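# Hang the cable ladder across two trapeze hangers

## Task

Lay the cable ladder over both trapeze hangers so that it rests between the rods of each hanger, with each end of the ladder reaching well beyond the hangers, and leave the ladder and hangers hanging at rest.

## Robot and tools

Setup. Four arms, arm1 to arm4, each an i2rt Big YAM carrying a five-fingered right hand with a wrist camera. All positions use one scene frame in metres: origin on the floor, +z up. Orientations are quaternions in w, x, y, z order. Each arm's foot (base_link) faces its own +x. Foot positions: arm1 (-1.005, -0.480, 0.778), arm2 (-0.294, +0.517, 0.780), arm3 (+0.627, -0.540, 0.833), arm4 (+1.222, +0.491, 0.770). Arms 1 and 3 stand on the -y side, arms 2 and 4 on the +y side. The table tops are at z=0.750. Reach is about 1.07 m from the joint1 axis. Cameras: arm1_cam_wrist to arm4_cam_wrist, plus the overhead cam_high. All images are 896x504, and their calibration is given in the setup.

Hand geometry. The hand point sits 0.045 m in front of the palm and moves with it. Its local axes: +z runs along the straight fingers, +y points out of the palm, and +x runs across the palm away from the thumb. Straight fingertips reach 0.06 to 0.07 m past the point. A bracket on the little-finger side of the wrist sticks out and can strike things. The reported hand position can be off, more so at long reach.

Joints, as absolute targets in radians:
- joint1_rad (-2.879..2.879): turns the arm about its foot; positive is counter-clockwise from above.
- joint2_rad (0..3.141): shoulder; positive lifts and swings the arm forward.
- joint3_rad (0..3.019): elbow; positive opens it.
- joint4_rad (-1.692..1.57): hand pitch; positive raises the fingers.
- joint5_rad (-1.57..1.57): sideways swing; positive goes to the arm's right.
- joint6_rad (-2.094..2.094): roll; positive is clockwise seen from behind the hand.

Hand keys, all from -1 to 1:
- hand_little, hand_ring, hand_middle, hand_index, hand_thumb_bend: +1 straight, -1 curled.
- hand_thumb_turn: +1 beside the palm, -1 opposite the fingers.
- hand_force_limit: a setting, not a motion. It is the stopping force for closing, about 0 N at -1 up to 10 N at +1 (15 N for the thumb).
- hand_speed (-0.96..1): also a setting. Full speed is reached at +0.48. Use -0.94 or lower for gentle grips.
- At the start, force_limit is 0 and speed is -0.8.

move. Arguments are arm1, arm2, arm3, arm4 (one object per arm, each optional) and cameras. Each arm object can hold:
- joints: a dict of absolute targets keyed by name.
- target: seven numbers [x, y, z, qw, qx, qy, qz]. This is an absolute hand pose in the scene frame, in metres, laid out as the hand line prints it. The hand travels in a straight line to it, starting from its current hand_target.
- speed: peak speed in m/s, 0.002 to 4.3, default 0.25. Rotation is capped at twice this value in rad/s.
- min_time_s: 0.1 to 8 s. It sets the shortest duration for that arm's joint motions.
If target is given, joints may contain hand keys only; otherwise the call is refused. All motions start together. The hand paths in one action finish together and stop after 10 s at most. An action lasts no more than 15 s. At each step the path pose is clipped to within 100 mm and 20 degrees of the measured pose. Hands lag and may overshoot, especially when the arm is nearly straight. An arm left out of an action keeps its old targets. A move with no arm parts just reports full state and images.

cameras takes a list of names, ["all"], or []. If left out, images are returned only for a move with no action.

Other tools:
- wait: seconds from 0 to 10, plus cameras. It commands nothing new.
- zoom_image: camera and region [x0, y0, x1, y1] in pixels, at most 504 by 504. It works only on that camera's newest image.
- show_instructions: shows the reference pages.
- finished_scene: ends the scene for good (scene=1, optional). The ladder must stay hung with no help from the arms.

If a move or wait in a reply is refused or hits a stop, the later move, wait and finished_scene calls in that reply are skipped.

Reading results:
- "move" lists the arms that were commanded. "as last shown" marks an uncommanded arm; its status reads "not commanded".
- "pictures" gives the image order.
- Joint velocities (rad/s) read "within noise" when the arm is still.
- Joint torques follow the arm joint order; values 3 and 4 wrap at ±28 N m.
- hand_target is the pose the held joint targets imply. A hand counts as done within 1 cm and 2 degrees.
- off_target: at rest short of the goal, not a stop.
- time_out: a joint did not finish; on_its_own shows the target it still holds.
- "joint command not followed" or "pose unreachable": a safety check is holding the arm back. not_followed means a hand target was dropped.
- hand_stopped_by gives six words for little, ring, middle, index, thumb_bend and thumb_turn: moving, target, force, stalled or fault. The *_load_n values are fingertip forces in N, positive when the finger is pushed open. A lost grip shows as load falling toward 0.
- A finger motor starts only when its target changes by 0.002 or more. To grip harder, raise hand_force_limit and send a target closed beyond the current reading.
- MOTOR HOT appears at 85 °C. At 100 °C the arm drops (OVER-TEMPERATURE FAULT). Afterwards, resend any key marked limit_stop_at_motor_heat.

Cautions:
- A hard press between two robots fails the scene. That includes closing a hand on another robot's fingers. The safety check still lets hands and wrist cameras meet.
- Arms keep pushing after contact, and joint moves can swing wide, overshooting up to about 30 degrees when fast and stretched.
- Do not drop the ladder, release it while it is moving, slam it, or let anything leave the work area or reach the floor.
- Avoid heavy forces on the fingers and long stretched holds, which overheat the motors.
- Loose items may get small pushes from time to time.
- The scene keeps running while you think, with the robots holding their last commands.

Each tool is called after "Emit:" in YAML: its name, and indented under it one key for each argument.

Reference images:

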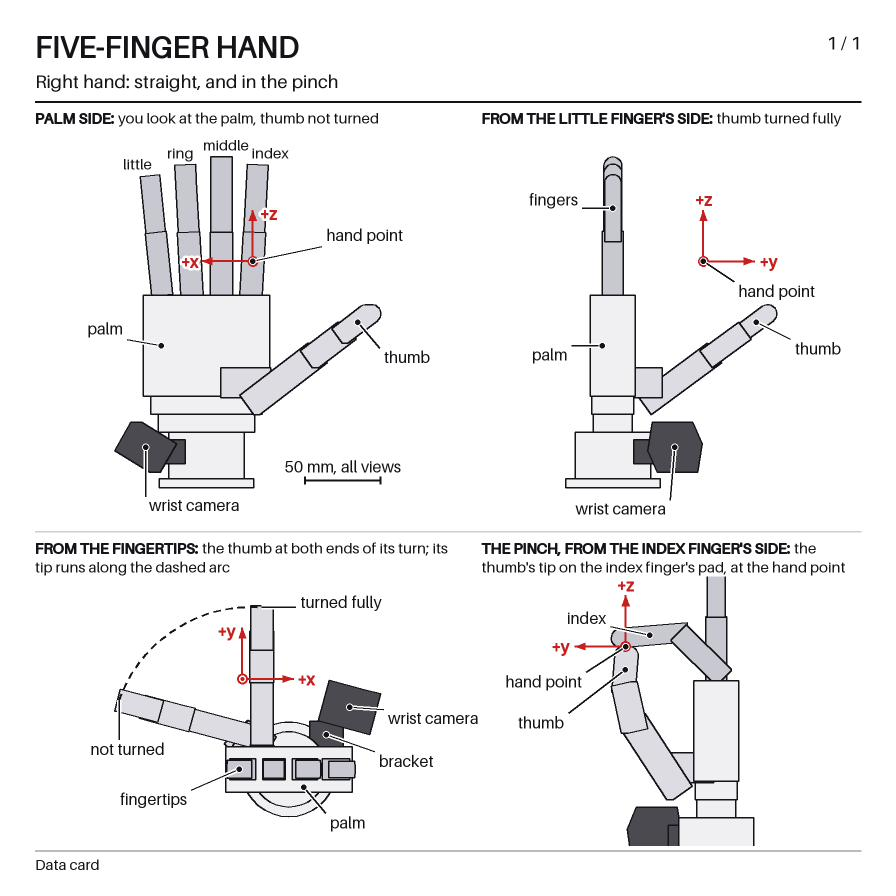

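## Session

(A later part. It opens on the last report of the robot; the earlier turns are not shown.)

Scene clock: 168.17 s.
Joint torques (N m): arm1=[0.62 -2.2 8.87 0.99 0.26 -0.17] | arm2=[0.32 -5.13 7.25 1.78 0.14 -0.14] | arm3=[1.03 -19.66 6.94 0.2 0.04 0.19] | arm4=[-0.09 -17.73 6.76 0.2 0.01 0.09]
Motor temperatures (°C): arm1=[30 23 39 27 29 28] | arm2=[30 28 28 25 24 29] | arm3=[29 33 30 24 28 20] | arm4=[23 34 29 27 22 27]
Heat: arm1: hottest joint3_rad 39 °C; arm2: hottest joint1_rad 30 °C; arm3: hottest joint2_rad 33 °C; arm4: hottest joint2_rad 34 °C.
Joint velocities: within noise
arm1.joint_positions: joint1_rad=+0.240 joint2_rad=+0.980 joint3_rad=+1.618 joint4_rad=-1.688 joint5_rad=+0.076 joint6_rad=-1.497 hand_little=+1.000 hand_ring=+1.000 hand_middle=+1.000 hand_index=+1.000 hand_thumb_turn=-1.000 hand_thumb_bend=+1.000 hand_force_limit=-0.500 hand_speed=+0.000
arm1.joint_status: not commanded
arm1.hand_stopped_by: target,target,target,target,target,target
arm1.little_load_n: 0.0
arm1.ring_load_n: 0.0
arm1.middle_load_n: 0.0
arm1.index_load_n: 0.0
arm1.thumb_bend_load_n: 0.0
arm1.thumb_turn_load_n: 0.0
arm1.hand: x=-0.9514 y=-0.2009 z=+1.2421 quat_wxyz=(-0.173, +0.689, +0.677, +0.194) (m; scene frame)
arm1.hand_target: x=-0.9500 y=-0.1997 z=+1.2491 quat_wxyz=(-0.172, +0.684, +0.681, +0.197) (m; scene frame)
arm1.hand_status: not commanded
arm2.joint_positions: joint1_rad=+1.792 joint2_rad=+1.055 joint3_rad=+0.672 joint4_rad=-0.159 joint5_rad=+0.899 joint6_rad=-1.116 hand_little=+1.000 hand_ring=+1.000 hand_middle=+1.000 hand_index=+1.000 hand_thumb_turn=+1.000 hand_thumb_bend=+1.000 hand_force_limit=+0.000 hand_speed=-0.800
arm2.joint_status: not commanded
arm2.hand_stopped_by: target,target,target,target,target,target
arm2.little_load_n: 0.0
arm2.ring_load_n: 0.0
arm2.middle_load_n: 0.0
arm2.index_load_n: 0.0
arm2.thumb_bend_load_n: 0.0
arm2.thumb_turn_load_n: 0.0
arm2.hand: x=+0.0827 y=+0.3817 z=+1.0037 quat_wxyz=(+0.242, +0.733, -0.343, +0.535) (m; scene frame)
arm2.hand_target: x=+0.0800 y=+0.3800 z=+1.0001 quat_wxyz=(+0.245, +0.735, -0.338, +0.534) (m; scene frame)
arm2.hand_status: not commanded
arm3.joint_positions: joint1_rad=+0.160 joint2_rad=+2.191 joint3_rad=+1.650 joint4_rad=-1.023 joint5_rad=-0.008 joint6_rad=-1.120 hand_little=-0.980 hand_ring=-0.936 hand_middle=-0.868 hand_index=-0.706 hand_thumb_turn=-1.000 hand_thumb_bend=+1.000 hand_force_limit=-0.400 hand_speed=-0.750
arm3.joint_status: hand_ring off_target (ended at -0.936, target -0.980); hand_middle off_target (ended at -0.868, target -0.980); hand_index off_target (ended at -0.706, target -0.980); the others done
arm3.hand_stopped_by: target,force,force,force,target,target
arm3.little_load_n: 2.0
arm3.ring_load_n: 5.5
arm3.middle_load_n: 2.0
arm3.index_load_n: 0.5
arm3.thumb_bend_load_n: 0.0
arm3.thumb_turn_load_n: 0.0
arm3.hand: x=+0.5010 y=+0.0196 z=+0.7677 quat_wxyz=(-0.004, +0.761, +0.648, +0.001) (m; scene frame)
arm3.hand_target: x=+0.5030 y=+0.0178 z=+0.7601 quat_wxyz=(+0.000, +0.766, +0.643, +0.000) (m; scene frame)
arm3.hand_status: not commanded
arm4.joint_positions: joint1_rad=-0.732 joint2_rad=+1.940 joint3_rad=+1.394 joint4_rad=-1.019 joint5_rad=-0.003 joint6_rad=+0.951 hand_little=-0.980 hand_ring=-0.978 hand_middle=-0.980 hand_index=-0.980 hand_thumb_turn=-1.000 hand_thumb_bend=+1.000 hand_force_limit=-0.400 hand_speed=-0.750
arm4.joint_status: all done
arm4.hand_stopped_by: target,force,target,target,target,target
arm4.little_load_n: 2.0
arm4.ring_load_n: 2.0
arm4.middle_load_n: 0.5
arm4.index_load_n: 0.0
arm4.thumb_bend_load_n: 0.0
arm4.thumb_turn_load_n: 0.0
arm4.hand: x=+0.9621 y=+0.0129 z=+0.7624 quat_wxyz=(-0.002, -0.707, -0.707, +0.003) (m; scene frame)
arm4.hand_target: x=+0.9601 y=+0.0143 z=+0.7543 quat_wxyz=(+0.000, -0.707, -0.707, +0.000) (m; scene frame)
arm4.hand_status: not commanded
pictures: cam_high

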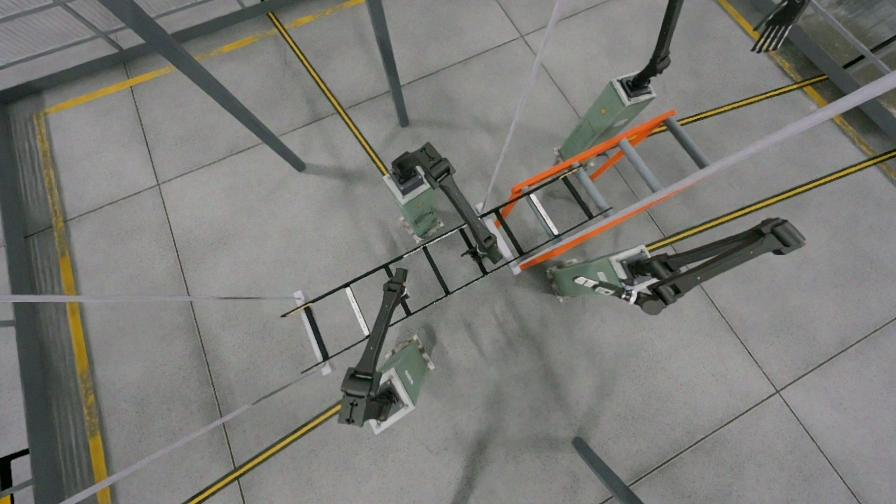

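Emit:
move:
  arm3: {"target": [0.503, 0.020, 0.795, 0, 0.766, 0.6428, 0], "speed": 0.06}
  arm4: {"target": [0.963, 0.014, 0.785, 0, 0.7071, 0.7071, 0], "speed": 0.06}

Emit:
move:
  arm3: {"target": [0.603, 0.022, 0.805, 0, 0.766, 0.6428, 0], "speed": 0.08}
  arm4: {"target": [1.063, 0.014, 0.795, 0, 0.7071, 0.7071, 0], "speed": 0.08}
  cameras: ["cam_high", "arm2_cam_wrist"]

Scene clock: 169.63 s.
Joint torques (N m): arm1=[0.79 -2.08 8.92 1.05 0.26 -0.18] | arm2=[0.44 -5.19 7.41 1.8 0.17 -0.11] | arm3=[0.91 -23.36 8.88 -1.18 -0.01 0.31] | arm4=[0.21 -21.25 8.36 -0.94 0.04 -0.04]
Motor temperatures (°C): arm1=[30 23 39 27 29 28] | arm2=[30 28 28 25 24 29] | arm3=[29 33 30 24 28 20] | arm4=[23 34 29 27 22 27]
Heat: arm1: hottest joint3_rad 39 °C; arm2: hottest joint1_rad 30 °C; arm3: hottest joint2_rad 33 °C; arm4: hottest joint2_rad 34 °C.
move: arm3 off_target; arm4 off_target
Joint velocities: within noise
arm1, arm2: as last shown
arm3.joint_positions: joint1_rad=+0.158 joint2_rad=+2.191 joint3_rad=+1.650 joint4_rad=-1.057 joint5_rad=-0.007 joint6_rad=-1.134 hand_little=-0.980 hand_ring=-0.936 hand_middle=-0.868 hand_index=-0.706 hand_thumb_turn=-1.000 hand_thumb_bend=+1.000 hand_force_limit=-0.400 hand_speed=-0.750
arm3.joint_status: not commanded
arm3.hand_stopped_by: target,force,force,force,target,target
arm3.little_load_n: 1.5
arm3.ring_load_n: 5.0
arm3.middle_load_n: 2.5
arm3.index_load_n: 0.5
arm3.thumb_bend_load_n: 0.0
arm3.thumb_turn_load_n: 0.0
arm3.hand: x=+0.5054 y=+0.0120 z=+0.7697 quat_wxyz=(+0.012, +0.757, +0.653, -0.005)
arm3.hand_target: x=+0.5031 y=+0.0196 z=+0.7945 quat_wxyz=(+0.000, +0.766, +0.643, +0.000)
arm3.hand_status: off_target (0.027 m and 2.1 deg from the pose sent, 0.027 m and 0.9 deg at the start)
arm4.joint_positions: joint1_rad=-0.730 joint2_rad=+1.940 joint3_rad=+1.394 joint4_rad=-1.052 joint5_rad=-0.004 joint6_rad=+0.967 hand_little=-0.980 hand_ring=-0.978 hand_middle=-0.980 hand_index=-0.980 hand_thumb_turn=-1.000 hand_thumb_bend=+1.000 hand_force_limit=-0.400 hand_speed=-0.750
arm4.joint_status: not commanded
arm4.hand_stopped_by: target,force,target,target,target,target
arm4.little_load_n: 1.5
arm4.ring_load_n: 1.5
arm4.middle_load_n: 1.0
arm4.index_load_n: 0.0
arm4.thumb_bend_load_n: 0.0
arm4.thumb_turn_load_n: 0.0
arm4.hand: x=+0.9681 y=+0.0185 z=+0.7631 quat_wxyz=(+0.000, -0.712, -0.702, -0.014)
arm4.hand_target: x=+0.9633 y=+0.0141 z=+0.7848 quat_wxyz=(+0.000, -0.707, -0.707, +0.000)
arm4.hand_status: off_target (0.023 m and 1.8 deg from the pose sent, 0.023 m and 0.4 deg at the start)
pictures: none

Scene clock: 171.63 s.
Joint torques (N m): arm1=[0.73 -2.08 8.95 0.99 0.25 -0.16] | arm2=[-0.09 -4.95 7.36 1.98 0.19 -0.15] | arm3=[-1.55 -24.35 7.42 -0.61 0.57 0.43] | arm4=[3.19 -22.65 6.34 -1.31 -0.94 0.38]
Motor temperatures (°C): arm1=[30 23 39 27 29 28] | arm2=[30 28 28 25 24 29] | arm3=[29 33 30 24 28 20] | arm4=[23 34 29 27 22 27]
Heat: arm1: hottest joint3_rad 39 °C; arm2: hottest joint1_rad 30 °C; arm3: hottest joint2_rad 33 °C; arm4: hottest joint2_rad 34 °C.
move: arm3 off_target; arm4 off_target
Joint velocities: within noise
arm1, arm2: as last shown
arm2.ring_load_n: -0.5
arm3.joint_positions: joint1_rad=+0.029 joint2_rad=+2.156 joint3_rad=+1.599 joint4_rad=-1.059 joint5_rad=-0.023 joint6_rad=-1.306 hand_little=-0.980 hand_ring=-0.936 hand_middle=-0.868 hand_index=-0.706 hand_thumb_turn=-1.000 hand_thumb_bend=+1.000 hand_force_limit=-0.400 hand_speed=-0.750
arm3.joint_status: not commanded
arm3.hand_stopped_by: target,force,force,force,target,target
arm3.little_load_n: 2.5
arm3.ring_load_n: 6.0
arm3.middle_load_n: 2.0
arm3.index_load_n: 0.0
arm3.thumb_bend_load_n: 0.0
arm3.thumb_turn_load_n: 0.0
arm3.hand: x=+0.5843 y=+0.0143 z=+0.7748 quat_wxyz=(+0.014, +0.743, +0.668, -0.018)
arm3.hand_target: x=+0.6028 y=+0.0214 z=+0.8040 quat_wxyz=(+0.000, +0.766, +0.643, +0.000)
arm3.hand_status: off_target (0.036 m and 4.7 deg from the pose sent, 0.104 m and 2.1 deg at the start)
arm4.joint_positions: joint1_rad=-0.604 joint2_rad=+1.845 joint3_rad=+1.253 joint4_rad=-1.004 joint5_rad=+0.020 joint6_rad=+1.091 hand_little=-0.979 hand_ring=-0.977 hand_middle=-0.980 hand_index=-0.980 hand_thumb_turn=-1.000 hand_thumb_bend=+1.000 hand_force_limit=-0.400 hand_speed=-0.750
arm4.joint_status: not commanded
arm4.hand_stopped_by: target,force,target,target,target,target
arm4.little_load_n: 3.0
arm4.ring_load_n: 4.0
arm4.middle_load_n: 2.0
arm4.index_load_n: 0.5
arm4.thumb_bend_load_n: 0.0
arm4.thumb_turn_load_n: 0.0
arm4.hand: x=+1.0413 y=+0.0212 z=+0.7637 quat_wxyz=(+0.013, -0.711, -0.703, -0.009)
arm4.hand_target: x=+1.0624 y=+0.0145 z=+0.7932 quat_wxyz=(+0.000, -0.707, -0.707, +0.000)
arm4.hand_status: off_target (0.039 m and 2.0 deg from the pose sent, 0.100 m and 1.8 deg at the start)
pictures: arm2_cam_wrist, cam_high
arm2_cam_wrist: T_world_to_cam=[[-0.71263, -0.66796, 0.21445, 0.09726], [-0.64459, 0.50279, -0.57594, 0.42809], [0.27688, -0.54866, -0.78887, 1.0887]] pos_world=[0.04382, 0.44705, 1.08453]

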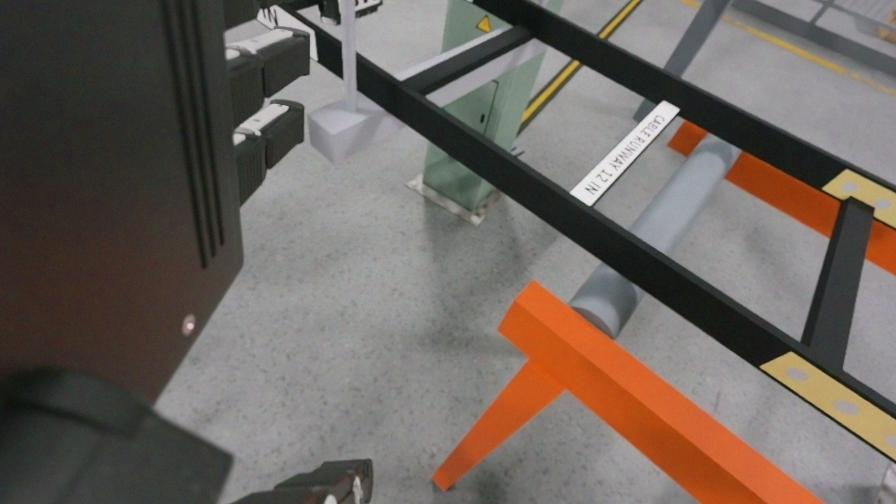

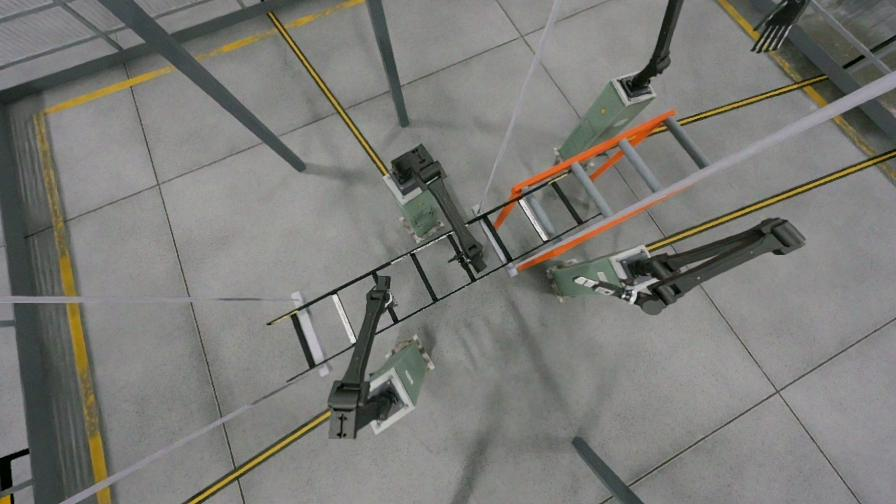

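Emit:
move:
  arm3: {"target": [0.683, 0.026, 0.81, 0, 0.766, 0.6428, 0], "speed": 0.08}
  arm4: {"target": [1.143, 0.010, 0.805, 0, 0.7071, 0.7071, 0], "speed": 0.08}
  cameras: ["cam_high", "arm2_cam_wrist"]

Emit:
zoom_image:
  camera: "cam_high"
  region: [240, 260, 420, 400]

Emit:
zoom_image:
  camera: "cam_high"
  region: [440, 170, 600, 300]

Scene clock: 173.93 s.
Joint torques (N m): arm1=[0.79 -2.2 8.85 1.01 0.27 -0.16] | arm2=[0.21 -5.3 7.2 1.91 0.18 -0.11] | arm3=[-1.44 -24.23 8.18 -0.7 0.58 0.42] | arm4=[3.49 -22.65 7.04 -1.57 -1.16 0.29]
Motor temperatures (°C): arm1=[30 23 39 27 29 28] | arm2=[30 28 28 24 24 29] | arm3=[29 33 30 24 28 20] | arm4=[24 34 29 27 22 27]
Heat: arm1: hottest joint3_rad 39 °C; arm2: hottest joint1_rad 30 °C; arm3: hottest joint2_rad 33 °C; arm4: hottest joint2_rad 34 °C.
move: arm3 off_target; arm4 off_target
Joint velocities: within noise
arm1, arm2: as last shown
arm3.joint_positions: joint1_rad=-0.104 joint2_rad=+2.148 joint3_rad=+1.587 joint4_rad=-1.064 joint5_rad=-0.023 joint6_rad=-1.436 hand_little=-0.980 hand_ring=-0.936 hand_middle=-0.868 hand_index=-0.706 hand_thumb_turn=-1.000 hand_thumb_bend=+1.000 hand_force_limit=-0.400 hand_speed=-0.750
arm3.joint_status: not commanded
arm3.hand_stopped_by: target,force,force,force,target,target
arm3.little_load_n: 3.0
arm3.ring_load_n: 6.0
arm3.middle_load_n: 2.5
arm3.index_load_n: 0.0
arm3.thumb_bend_load_n: 0.0
arm3.thumb_turn_load_n: 0.0
arm3.hand: x=+0.6642 y=+0.0165 z=+0.7758 quat_wxyz=(+0.014, +0.745, +0.667, -0.022)
arm3.hand_target: x=+0.6828 y=+0.0252 z=+0.8091 quat_wxyz=(+0.000, +0.766, +0.643, +0.000)
arm3.hand_status: off_target (0.040 m and 4.8 deg from the pose sent, 0.106 m and 4.7 deg at the start)
arm4.joint_positions: joint1_rad=-0.450 joint2_rad=+1.788 joint3_rad=+1.169 joint4_rad=-0.997 joint5_rad=+0.023 joint6_rad=+1.257 hand_little=-0.979 hand_ring=-0.977 hand_middle=-0.980 hand_index=-0.980 hand_thumb_turn=-1.000 hand_thumb_bend=+1.000 hand_force_limit=-0.400 hand_speed=-0.750
arm4.joint_status: not commanded
arm4.hand_stopped_by: target,force,target,target,target,target
arm4.little_load_n: 4.5
arm4.ring_load_n: 5.0
arm4.middle_load_n: 2.0
arm4.index_load_n: 0.5
arm4.thumb_bend_load_n: 0.0
arm4.thumb_turn_load_n: 0.0
arm4.hand: x=+1.1207 y=+0.0188 z=+0.7636 quat_wxyz=(+0.021, -0.715, -0.698, -0.016)
arm4.hand_target: x=+1.1425 y=+0.0108 z=+0.8024 quat_wxyz=(-0.001, -0.707, -0.707, -0.001)
arm4.hand_status: off_target (0.048 m and 3.3 deg from the pose sent, 0.110 m and 2.0 deg at the start)
pictures: arm2_cam_wrist, cam_high
arm2_cam_wrist: T_world_to_cam=[[-0.71263, -0.66796, 0.21445, 0.09726], [-0.64459, 0.50279, -0.57594, 0.42809], [0.27688, -0.54866, -0.78887, 1.0887]] pos_world=[0.04382, 0.44705, 1.08453]

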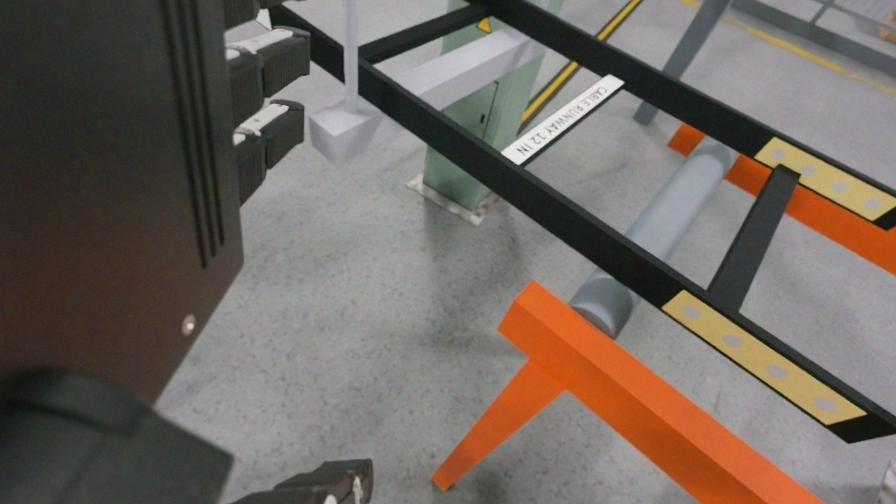

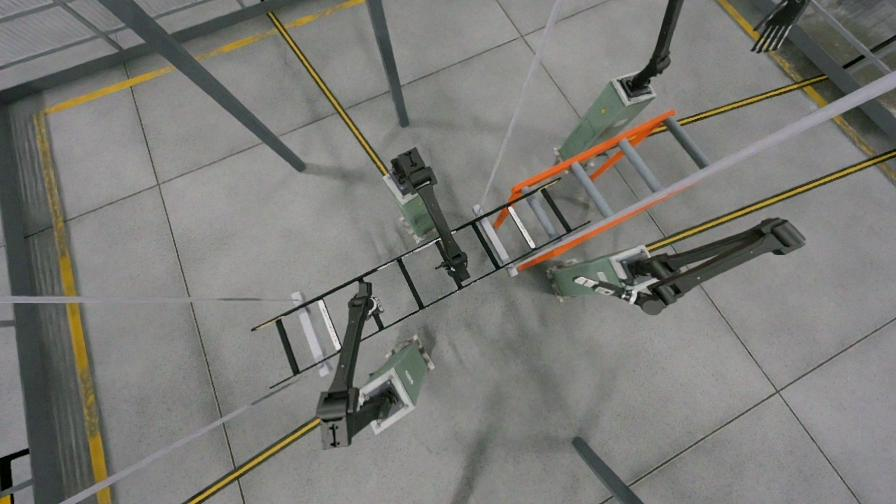

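Scaled by 2.800 from the camera's image (finer frame: 1280x720).

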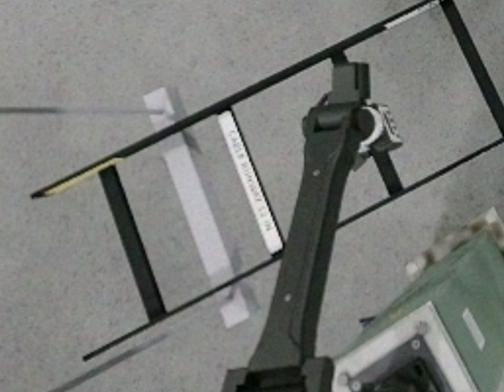

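Scaled by 3.150 from the camera's image (finer frame: 1280x720).

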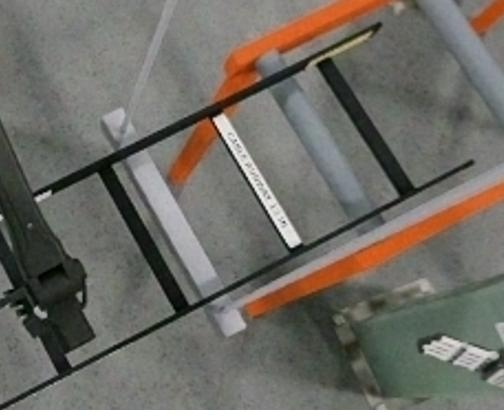

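Emit:
move:
  arm3: {"target": [0.763, 0.028, 0.81, 0, 0.766, 0.6428, 0], "speed": 0.08}
  arm4: {"target": [1.223, 0.010, 0.805, 0, 0.7071, 0.7071, 0], "speed": 0.08}
  cameras: ["cam_high", "arm2_cam_wrist"]

Emit:
zoom_image:
  camera: "cam_high"
  region: [240, 260, 420, 400]

Emit:
zoom_image:
  camera: "cam_high"
  region: [440, 170, 600, 300]

Scene clock: 176.00 s.
Joint torques (N m): arm1=[0.44 -2.14 8.99 0.98 0.29 -0.22] | arm2=[0.32 -5.36 7.3 1.83 0.17 -0.14] | arm3=[-1.2 -22.83 10.3 -1.11 0.55 0.46] | arm4=[3.78 -22.24 6.94 -1.25 -1.26 0.3]
Motor temperatures (°C): arm1=[30 23 39 27 29 28] | arm2=[30 28 28 24 24 29] | arm3=[29 34 30 24 28 20] | arm4=[24 34 29 27 22 27]
Heat: arm1: hottest joint3_rad 39 °C; arm2: hottest joint1_rad 30 °C; arm3: hottest joint2_rad 34 °C; arm4: hottest joint2_rad 34 °C.
move: arm3 off_target; arm4 off_target
Joint velocities: within noise
arm1, arm2: as last shown
arm2.little_load_n: -0.5
arm2.ring_load_n: 0.0
arm3.joint_positions: joint1_rad=-0.236 joint2_rad=+2.148 joint3_rad=+1.587 joint4_rad=-1.065 joint5_rad=-0.021 joint6_rad=-1.572 hand_little=-0.979 hand_ring=-0.936 hand_middle=-0.868 hand_index=-0.706 hand_thumb_turn=-1.000 hand_thumb_bend=+1.000 hand_force_limit=-0.400 hand_speed=-0.750
arm3.joint_status: not commanded
arm3.hand_stopped_by: target,force,force,force,target,target
arm3.little_load_n: 4.0
arm3.ring_load_n: 6.5
arm3.middle_load_n: 2.0
arm3.index_load_n: 0.0
arm3.thumb_bend_load_n: 0.0
arm3.thumb_turn_load_n: 0.0
arm3.hand: x=+0.7429 y=+0.0137 z=+0.7760 quat_wxyz=(+0.012, +0.743, +0.669, -0.024)
arm3.hand_target: x=+0.7628 y=+0.0267 z=+0.8096 quat_wxyz=(-0.001, +0.766, +0.643, +0.000)
arm3.hand_status: off_target (0.042 m and 5.0 deg from the pose sent, 0.105 m and 4.8 deg at the start)
arm4.joint_positions: joint1_rad=-0.284 joint2_rad=+1.752 joint3_rad=+1.116 joint4_rad=-0.992 joint5_rad=+0.026 joint6_rad=+1.425 hand_little=-0.979 hand_ring=-0.977 hand_middle=-0.980 hand_index=-0.980 hand_thumb_turn=-1.000 hand_thumb_bend=+1.000 hand_force_limit=-0.400 hand_speed=-0.750
arm4.joint_status: not commanded
arm4.hand_stopped_by: target,force,target,target,target,target
arm4.little_load_n: 5.0
arm4.ring_load_n: 5.5
arm4.middle_load_n: 2.5
arm4.index_load_n: 0.0
arm4.thumb_bend_load_n: 0.0
arm4.thumb_turn_load_n: 0.0
arm4.hand: x=+1.1988 y=+0.0178 z=+0.7630 quat_wxyz=(+0.027, -0.716, -0.698, -0.016)
arm4.hand_target: x=+1.2224 y=+0.0108 z=+0.8025 quat_wxyz=(-0.001, -0.707, -0.708, -0.001)
arm4.hand_status: off_target (0.049 m and 3.9 deg from the pose sent, 0.111 m and 3.3 deg at the start)
pictures: arm2_cam_wrist, cam_high
arm2_cam_wrist: T_world_to_cam=[[-0.71263, -0.66796, 0.21445, 0.09726], [-0.64459, 0.50279, -0.57594, 0.42809], [0.27688, -0.54866, -0.78887, 1.0887]] pos_world=[0.04382, 0.44705, 1.08453]

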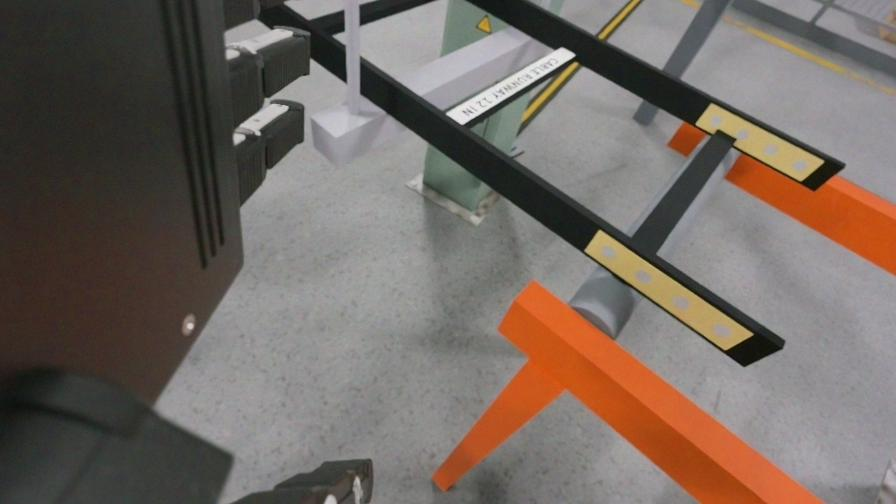

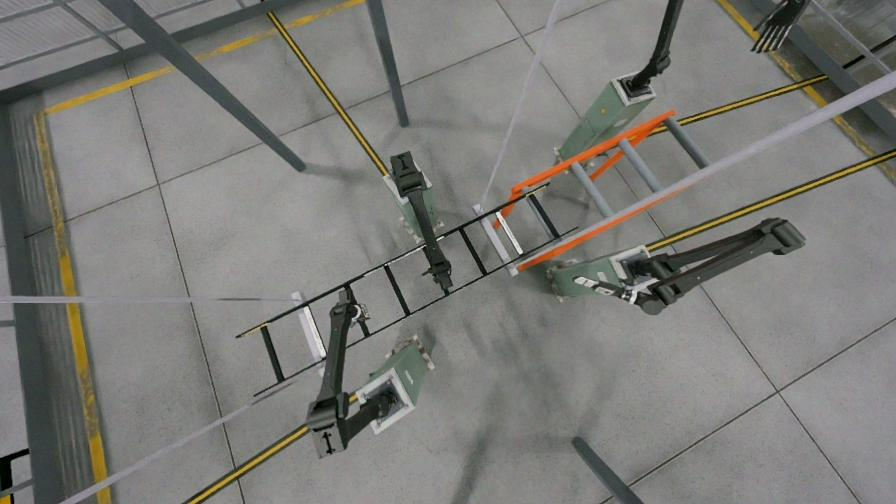

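Scaled by 2.800 from the camera's image (finer frame: 1280x720).

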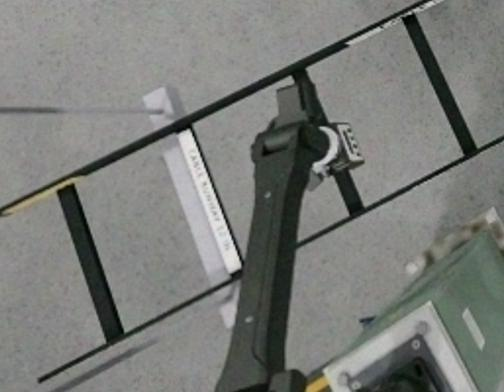

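Scaled by 3.150 from the camera's image (finer frame: 1280x720).

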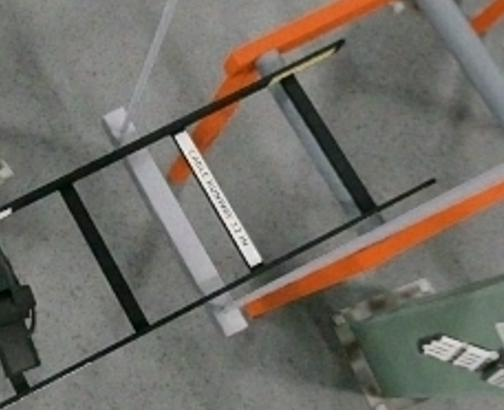

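Emit:
move:
  arm3: {"target": [0.843, 0.032, 0.81, 0, 0.75, 0.6614, 0], "speed": 0.08}
  arm4: {"target": [1.303, 0.012, 0.805, 0, 0.7071, 0.7071, 0], "speed": 0.08}
  cameras: ["cam_high", "arm2_cam_wrist", "arm3_cam_wrist", "arm4_cam_wrist"]

Emit:
zoom_image:
  camera: "cam_high"
  region: [220, 260, 400, 400]

Emit:
zoom_image:
  camera: "cam_high"
  region: [440, 170, 600, 300]

Scene clock: 178.57 s.
Joint torques (N m): arm1=[0.62 -1.96 8.84 0.95 0.27 -0.19] | arm2=[0.44 -5.36 7.19 1.96 0.19 -0.16] | arm3=[-0.91 -22.18 11.85 -0.87 0.5 0.31] | arm4=[4.13 -21.89 7.23 -1.24 -1.45 0.42]
Motor temperatures (°C): arm1=[30 23 39 27 29 28] | arm2=[30 28 28 24 24 29] | arm3=[29 34 30 24 28 20] | arm4=[24 34 29 27 23 27]
Heat: arm1: hottest joint3_rad 39 °C; arm2: hottest joint1_rad 30 °C; arm3: hottest joint2_rad 34 °C; arm4: hottest joint2_rad 34 °C.
move: arm3 off_target; arm4 off_target
Joint velocities: within noise
arm1, arm2: as last shown
arm1.index_load_n: -0.5
arm1.thumb_bend_load_n: -0.5
arm2.little_load_n: 0.0
arm3.joint_positions: joint1_rad=-0.363 joint2_rad=+2.173 joint3_rad=+1.636 joint4_rad=-1.104 joint5_rad=-0.019 joint6_rad=-1.728 hand_little=-0.979 hand_ring=-0.936 hand_middle=-0.868 hand_index=-0.706 hand_thumb_turn=-1.000 hand_thumb_bend=+1.000 hand_force_limit=-0.400 hand_speed=-0.750
arm3.joint_status: not commanded
arm3.hand_stopped_by: target,force,force,force,target,target
arm3.little_load_n: 4.5
arm3.ring_load_n: 6.0
arm3.middle_load_n: 1.0
arm3.index_load_n: 0.0
arm3.thumb_bend_load_n: 0.0
arm3.thumb_turn_load_n: 0.0
arm3.hand: x=+0.8203 y=+0.0105 z=+0.7774 quat_wxyz=(+0.013, +0.733, +0.679, -0.031)
arm3.hand_target: x=+0.8426 y=+0.0299 z=+0.8103 quat_wxyz=(+0.000, +0.750, +0.661, +0.000)
arm3.hand_status: off_target (0.045 m and 4.7 deg from the pose sent, 0.107 m and 3.3 deg at the start)
arm4.joint_positions: joint1_rad=-0.114 joint2_rad=+1.735 joint3_rad=+1.094 joint4_rad=-0.989 joint5_rad=+0.029 joint6_rad=+1.592 hand_little=-0.979 hand_ring=-0.977 hand_middle=-0.980 hand_index=-0.980 hand_thumb_turn=-1.000 hand_thumb_bend=+1.000 hand_force_limit=-0.400 hand_speed=-0.750
arm4.joint_status: not commanded
arm4.hand_stopped_by: target,force,target,target,target,target
arm4.little_load_n: 5.5
arm4.ring_load_n: 6.0
arm4.middle_load_n: 3.0
arm4.index_load_n: 0.5
arm4.thumb_bend_load_n: -0.5
arm4.thumb_turn_load_n: 0.0
arm4.hand: x=+1.2739 y=+0.0182 z=+0.7629 quat_wxyz=(+0.031, -0.715, -0.699, -0.010)
arm4.hand_target: x=+1.3021 y=+0.0130 z=+0.8027 quat_wxyz=(-0.001, -0.707, -0.708, -0.001)
arm4.hand_status: off_target (0.052 m and 4.0 deg from the pose sent, 0.113 m and 3.9 deg at the start)
pictures: arm2_cam_wrist, arm3_cam_wrist, arm4_cam_wrist, cam_high
arm2_cam_wrist: T_world_to_cam=[[-0.71263, -0.66796, 0.21445, 0.09726], [-0.64459, 0.50279, -0.57594, 0.42809], [0.27688, -0.54866, -0.78887, 1.0887]] pos_world=[0.04382, 0.44705, 1.08453]
arm3_cam_wrist: T_world_to_cam=[[0.9773, 0.20539, -0.05202, -0.76198], [0.20587, -0.86246, 0.46236, -0.50495], [0.0501, -0.46257, -0.88516, 0.76732]] pos_world=[0.81019, 0.07594, 0.87304]
arm4_cam_wrist: T_world_to_cam=[[0.96866, 0.24674, -0.02847, -1.21638], [0.24158, -0.90935, 0.33871, -0.5323], [0.05769, -0.33498, -0.94046, 0.76338]] pos_world=[1.26282, 0.0718, 0.8636]

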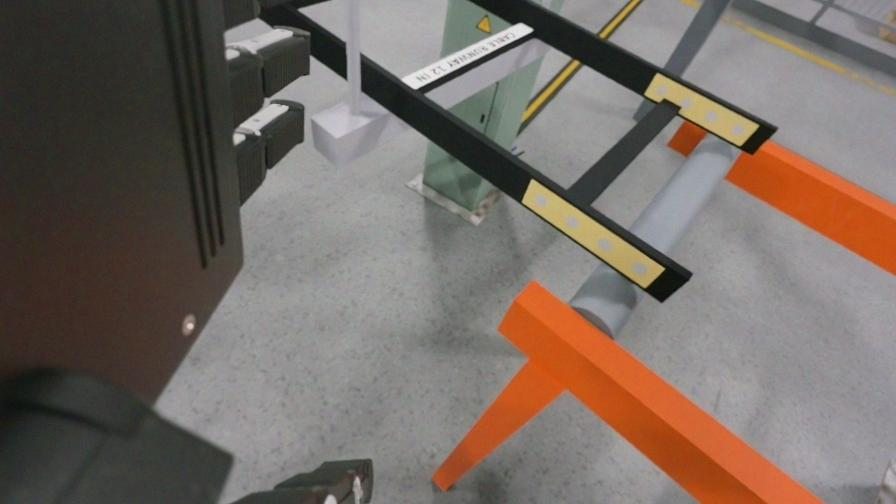

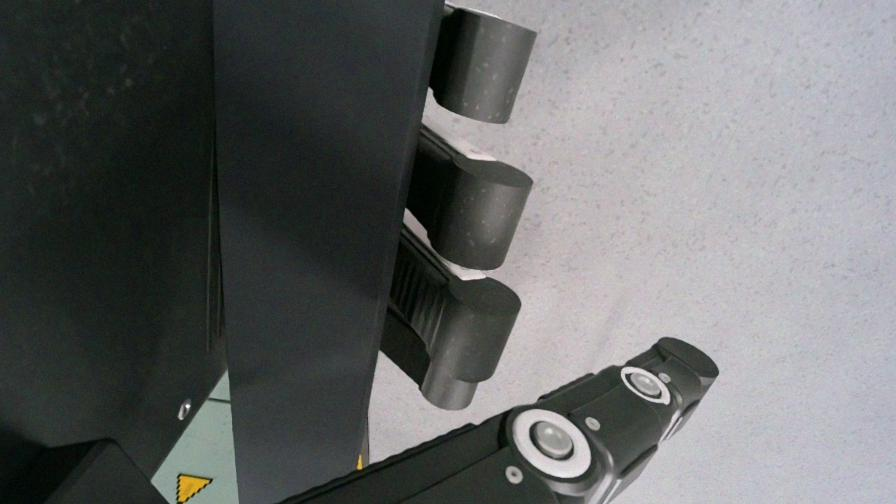

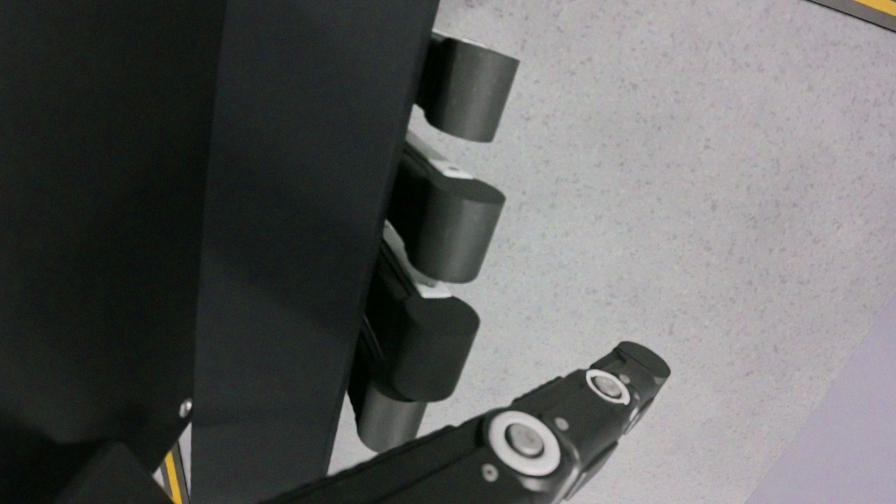

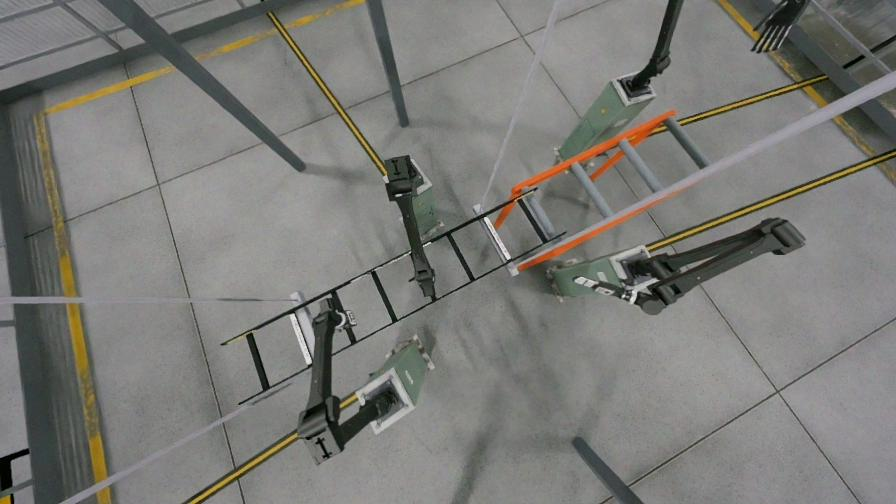

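Scaled by 2.800 from the camera's image (finer frame: 1280x720).

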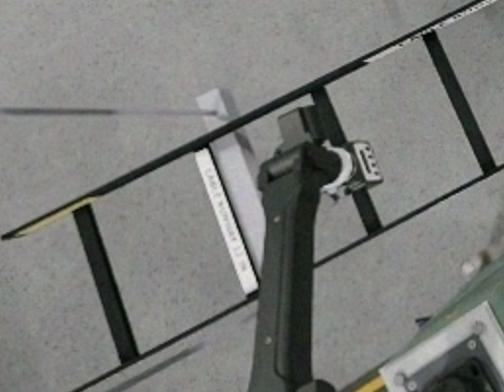

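Scaled by 3.150 from the camera's image (finer frame: 1280x720).

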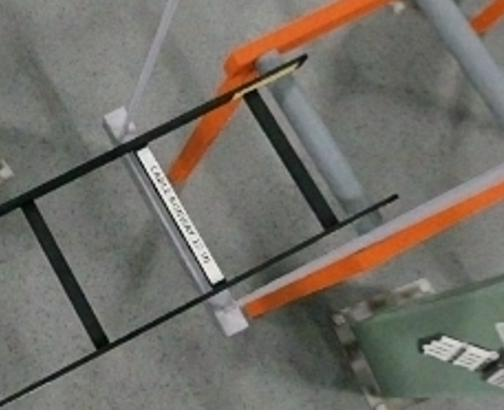

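Emit:
zoom_image:
  camera: "arm2_cam_wrist"
  region: [500, 50, 800, 340]

Emit:
zoom_image:
  camera: "arm2_cam_wrist"
  region: [250, 0, 600, 200]

Emit:
zoom_image:
  camera: "cam_high"
  region: [460, 170, 580, 290]

Scaled by 1.680 from the camera's image (finer frame: 1280x720).

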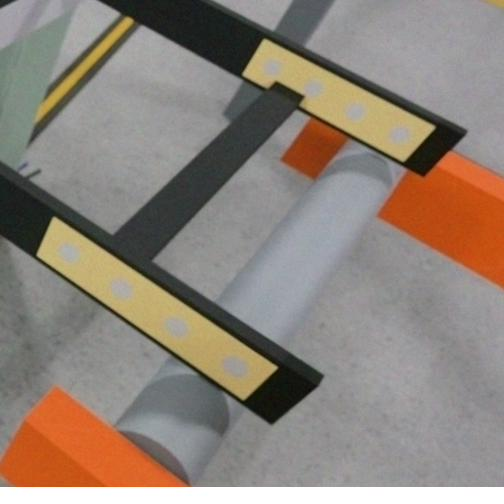

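Scaled by 1.440 from the camera's image (finer frame: 1280x720).

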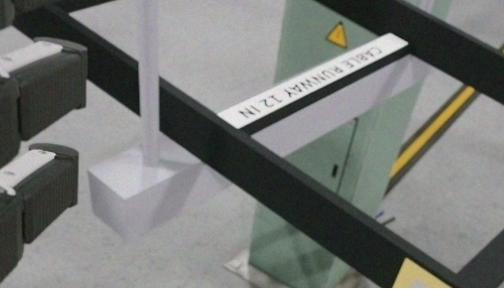

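Scaled by 4.200 from the camera's image (finer frame: 1280x720).

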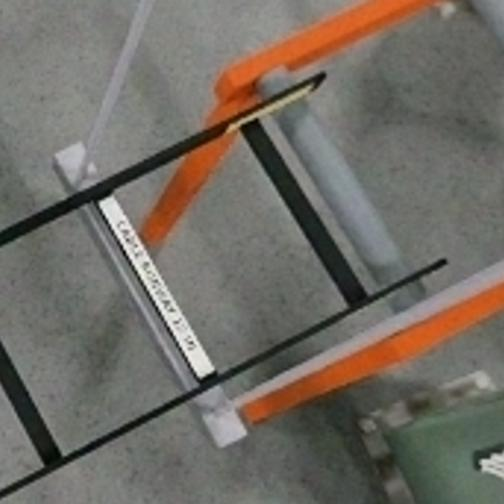

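Emit:
move:
  arm3: {"target": [0.823, 0.016, 0.77, 0, 0.75, 0.6614, 0], "speed": 0.05}
  arm4: {"target": [1.276, 0.015, 0.755, 0, 0.7071, 0.7071, 0], "speed": 0.05}

Emit:
move:
  arm4: {"joints": {"hand_little": 1, "hand_ring": 1, "hand_middle": 1, "hand_index": 1, "hand_speed": -0.2}}
  cameras: ["arm4_cam_wrist", "cam_high"]

Scene clock: 183.57 s.
Joint torques (N m): arm1=[0.67 -1.85 8.84 1.01 0.24 -0.18] | arm2=[0.21 -4.95 7.21 1.83 0.19 -0.14] | arm3=[0.26 -20.54 6.6 0.61 0.48 0.31] | arm4=[1.08 -14.68 5.42 0.34 -0.85 0.04]
Motor temperatures (°C): arm1=[30 23 39 27 29 28] | arm2=[30 28 28 24 24 29] | arm3=[29 33 31 24 28 20] | arm4=[24 34 29 27 23 27]
Heat: arm1: hottest joint3_rad 39 °C; arm2: hottest joint1_rad 30 °C; arm3: hottest joint2_rad 33 °C; arm4: hottest joint2_rad 34 °C.
move: arm3 off_target; arm4 off_target
Joint velocities: within noise
arm1, arm2: as last shown
arm1.index_load_n: 0.0
arm1.thumb_bend_load_n: 0.0
arm3.joint_positions: joint1_rad=-0.350 joint2_rad=+2.167 joint3_rad=+1.603 joint4_rad=-1.026 joint5_rad=-0.019 joint6_rad=-1.701 hand_little=-0.980 hand_ring=-0.937 hand_middle=-0.868 hand_index=-0.706 hand_thumb_turn=-1.000 hand_thumb_bend=+1.000 hand_force_limit=-0.400 hand_speed=-0.750
arm3.joint_status: not commanded
arm3.hand_stopped_by: target,force,force,force,target,target
arm3.little_load_n: 0.0
arm3.ring_load_n: 0.0
arm3.middle_load_n: 0.5
arm3.index_load_n: 0.0
arm3.thumb_bend_load_n: 0.0
arm3.thumb_turn_load_n: 0.0
arm3.hand: x=+0.8136 y=+0.0182 z=+0.7691 quat_wxyz=(-0.001, +0.738, +0.675, -0.010)
arm3.hand_target: x=+0.8230 y=+0.0160 z=+0.7700 quat_wxyz=(+0.000, +0.750, +0.661, +0.000)
arm3.hand_status: off_target (0.010 m and 2.4 deg from the pose sent, 0.010 m and 4.7 deg at the start)
arm4.joint_positions: joint1_rad=-0.134 joint2_rad=+1.724 joint3_rad=+1.061 joint4_rad=-0.903 joint5_rad=+0.017 joint6_rad=+1.567 hand_little=-0.980 hand_ring=-0.978 hand_middle=-0.980 hand_index=-0.980 hand_thumb_turn=-1.000 hand_thumb_bend=+1.000 hand_force_limit=-0.400 hand_speed=-0.750
arm4.joint_status: not commanded
arm4.hand_stopped_by: target,force,target,target,target,target
arm4.little_load_n: 0.0
arm4.ring_load_n: 0.5
arm4.middle_load_n: 0.0
arm4.index_load_n: 0.0
arm4.thumb_bend_load_n: 0.0
arm4.thumb_turn_load_n: 0.0
arm4.hand: x=+1.2673 y=+0.0107 z=+0.7598 quat_wxyz=(+0.005, -0.714, -0.700, +0.007)
arm4.hand_target: x=+1.2759 y=+0.0151 z=+0.7552 quat_wxyz=(+0.000, -0.707, -0.707, +0.000)
arm4.hand_status: off_target (0.011 m and 1.5 deg from the pose sent, 0.009 m and 4.0 deg at the start)
pictures: none

Scene clock: 184.93 s.
Joint torques (N m): arm1=[0.73 -2.02 8.84 0.99 0.27 -0.2] | arm2=[0.5 -4.95 7.28 1.72 0.21 -0.15] | arm3=[0.15 -20.6 6.58 0.54 0.48 0.3] | arm4=[1.26 -14.68 5.46 0.29 -0.82 0.06]
Motor temperatures (°C): arm1=[30 23 39 27 29 28] | arm2=[30 28 28 24 24 29] | arm3=[29 33 31 24 28 20] | arm4=[24 34 29 27 23 27]
Heat: arm1: hottest joint3_rad 39 °C; arm2: hottest joint1_rad 30 °C; arm3: hottest joint2_rad 33 °C; arm4: hottest joint2_rad 34 °C.
move: arm4 done
Joint velocities: within noise
arm1, arm2, arm3: as last shown
arm3.middle_load_n: 0.0
arm3.hand_target: x=+0.8230 y=+0.0159 z=+0.7700 quat_wxyz=(+0.000, +0.750, +0.661, +0.000)
arm4.joint_positions: joint1_rad=-0.134 joint2_rad=+1.724 joint3_rad=+1.061 joint4_rad=-0.903 joint5_rad=+0.017 joint6_rad=+1.567 hand_little=+1.000 hand_ring=+1.000 hand_middle=+1.000 hand_index=+1.000 hand_thumb_turn=-1.000 hand_thumb_bend=+1.000 hand_force_limit=-0.400 hand_speed=-0.200
arm4.joint_status: all done
arm4.hand_stopped_by: target,target,target,target,target,target
arm4.little_load_n: 0.0
arm4.ring_load_n: 0.0
arm4.middle_load_n: 0.0
arm4.index_load_n: 0.0
arm4.thumb_bend_load_n: 0.0
arm4.thumb_turn_load_n: 0.0
arm4.hand: x=+1.2673 y=+0.0108 z=+0.7598 quat_wxyz=(+0.005, -0.714, -0.701, +0.007)
arm4.hand_target: x=+1.2759 y=+0.0152 z=+0.7552 quat_wxyz=(+0.000, -0.707, -0.707, +0.000)
arm4.hand_status: not commanded
arm4_cam_wrist: T_world_to_cam=[[0.96787, 0.24935, -0.03229, -1.20435], [0.24132, -0.88517, 0.3978, -0.58117], [0.07061, -0.39281, -0.91691, 0.72479]] pos_world=[1.25473, 0.07057, 0.85686]

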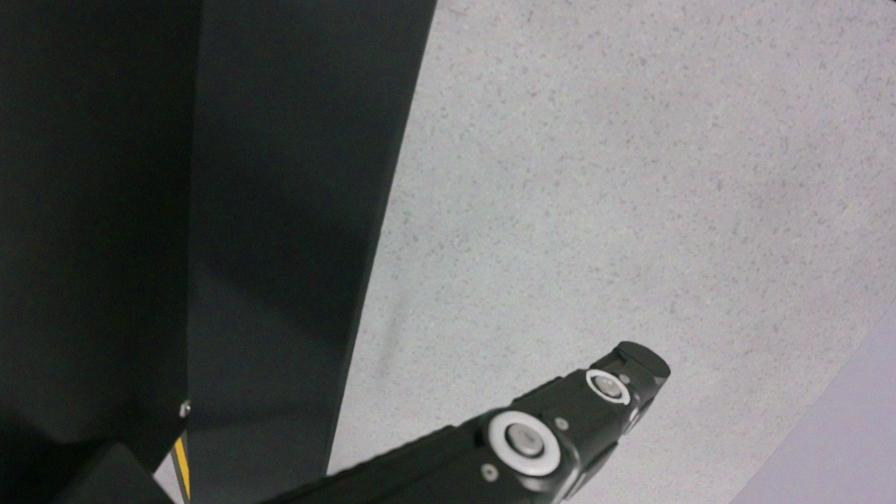

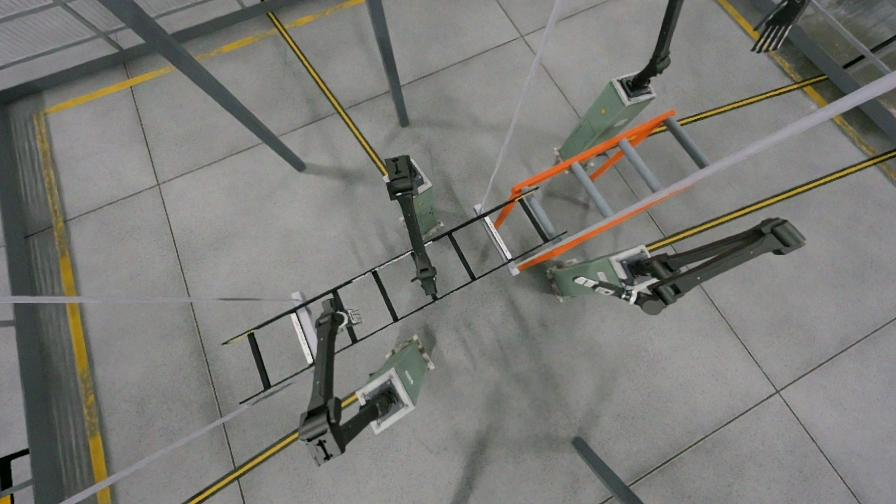

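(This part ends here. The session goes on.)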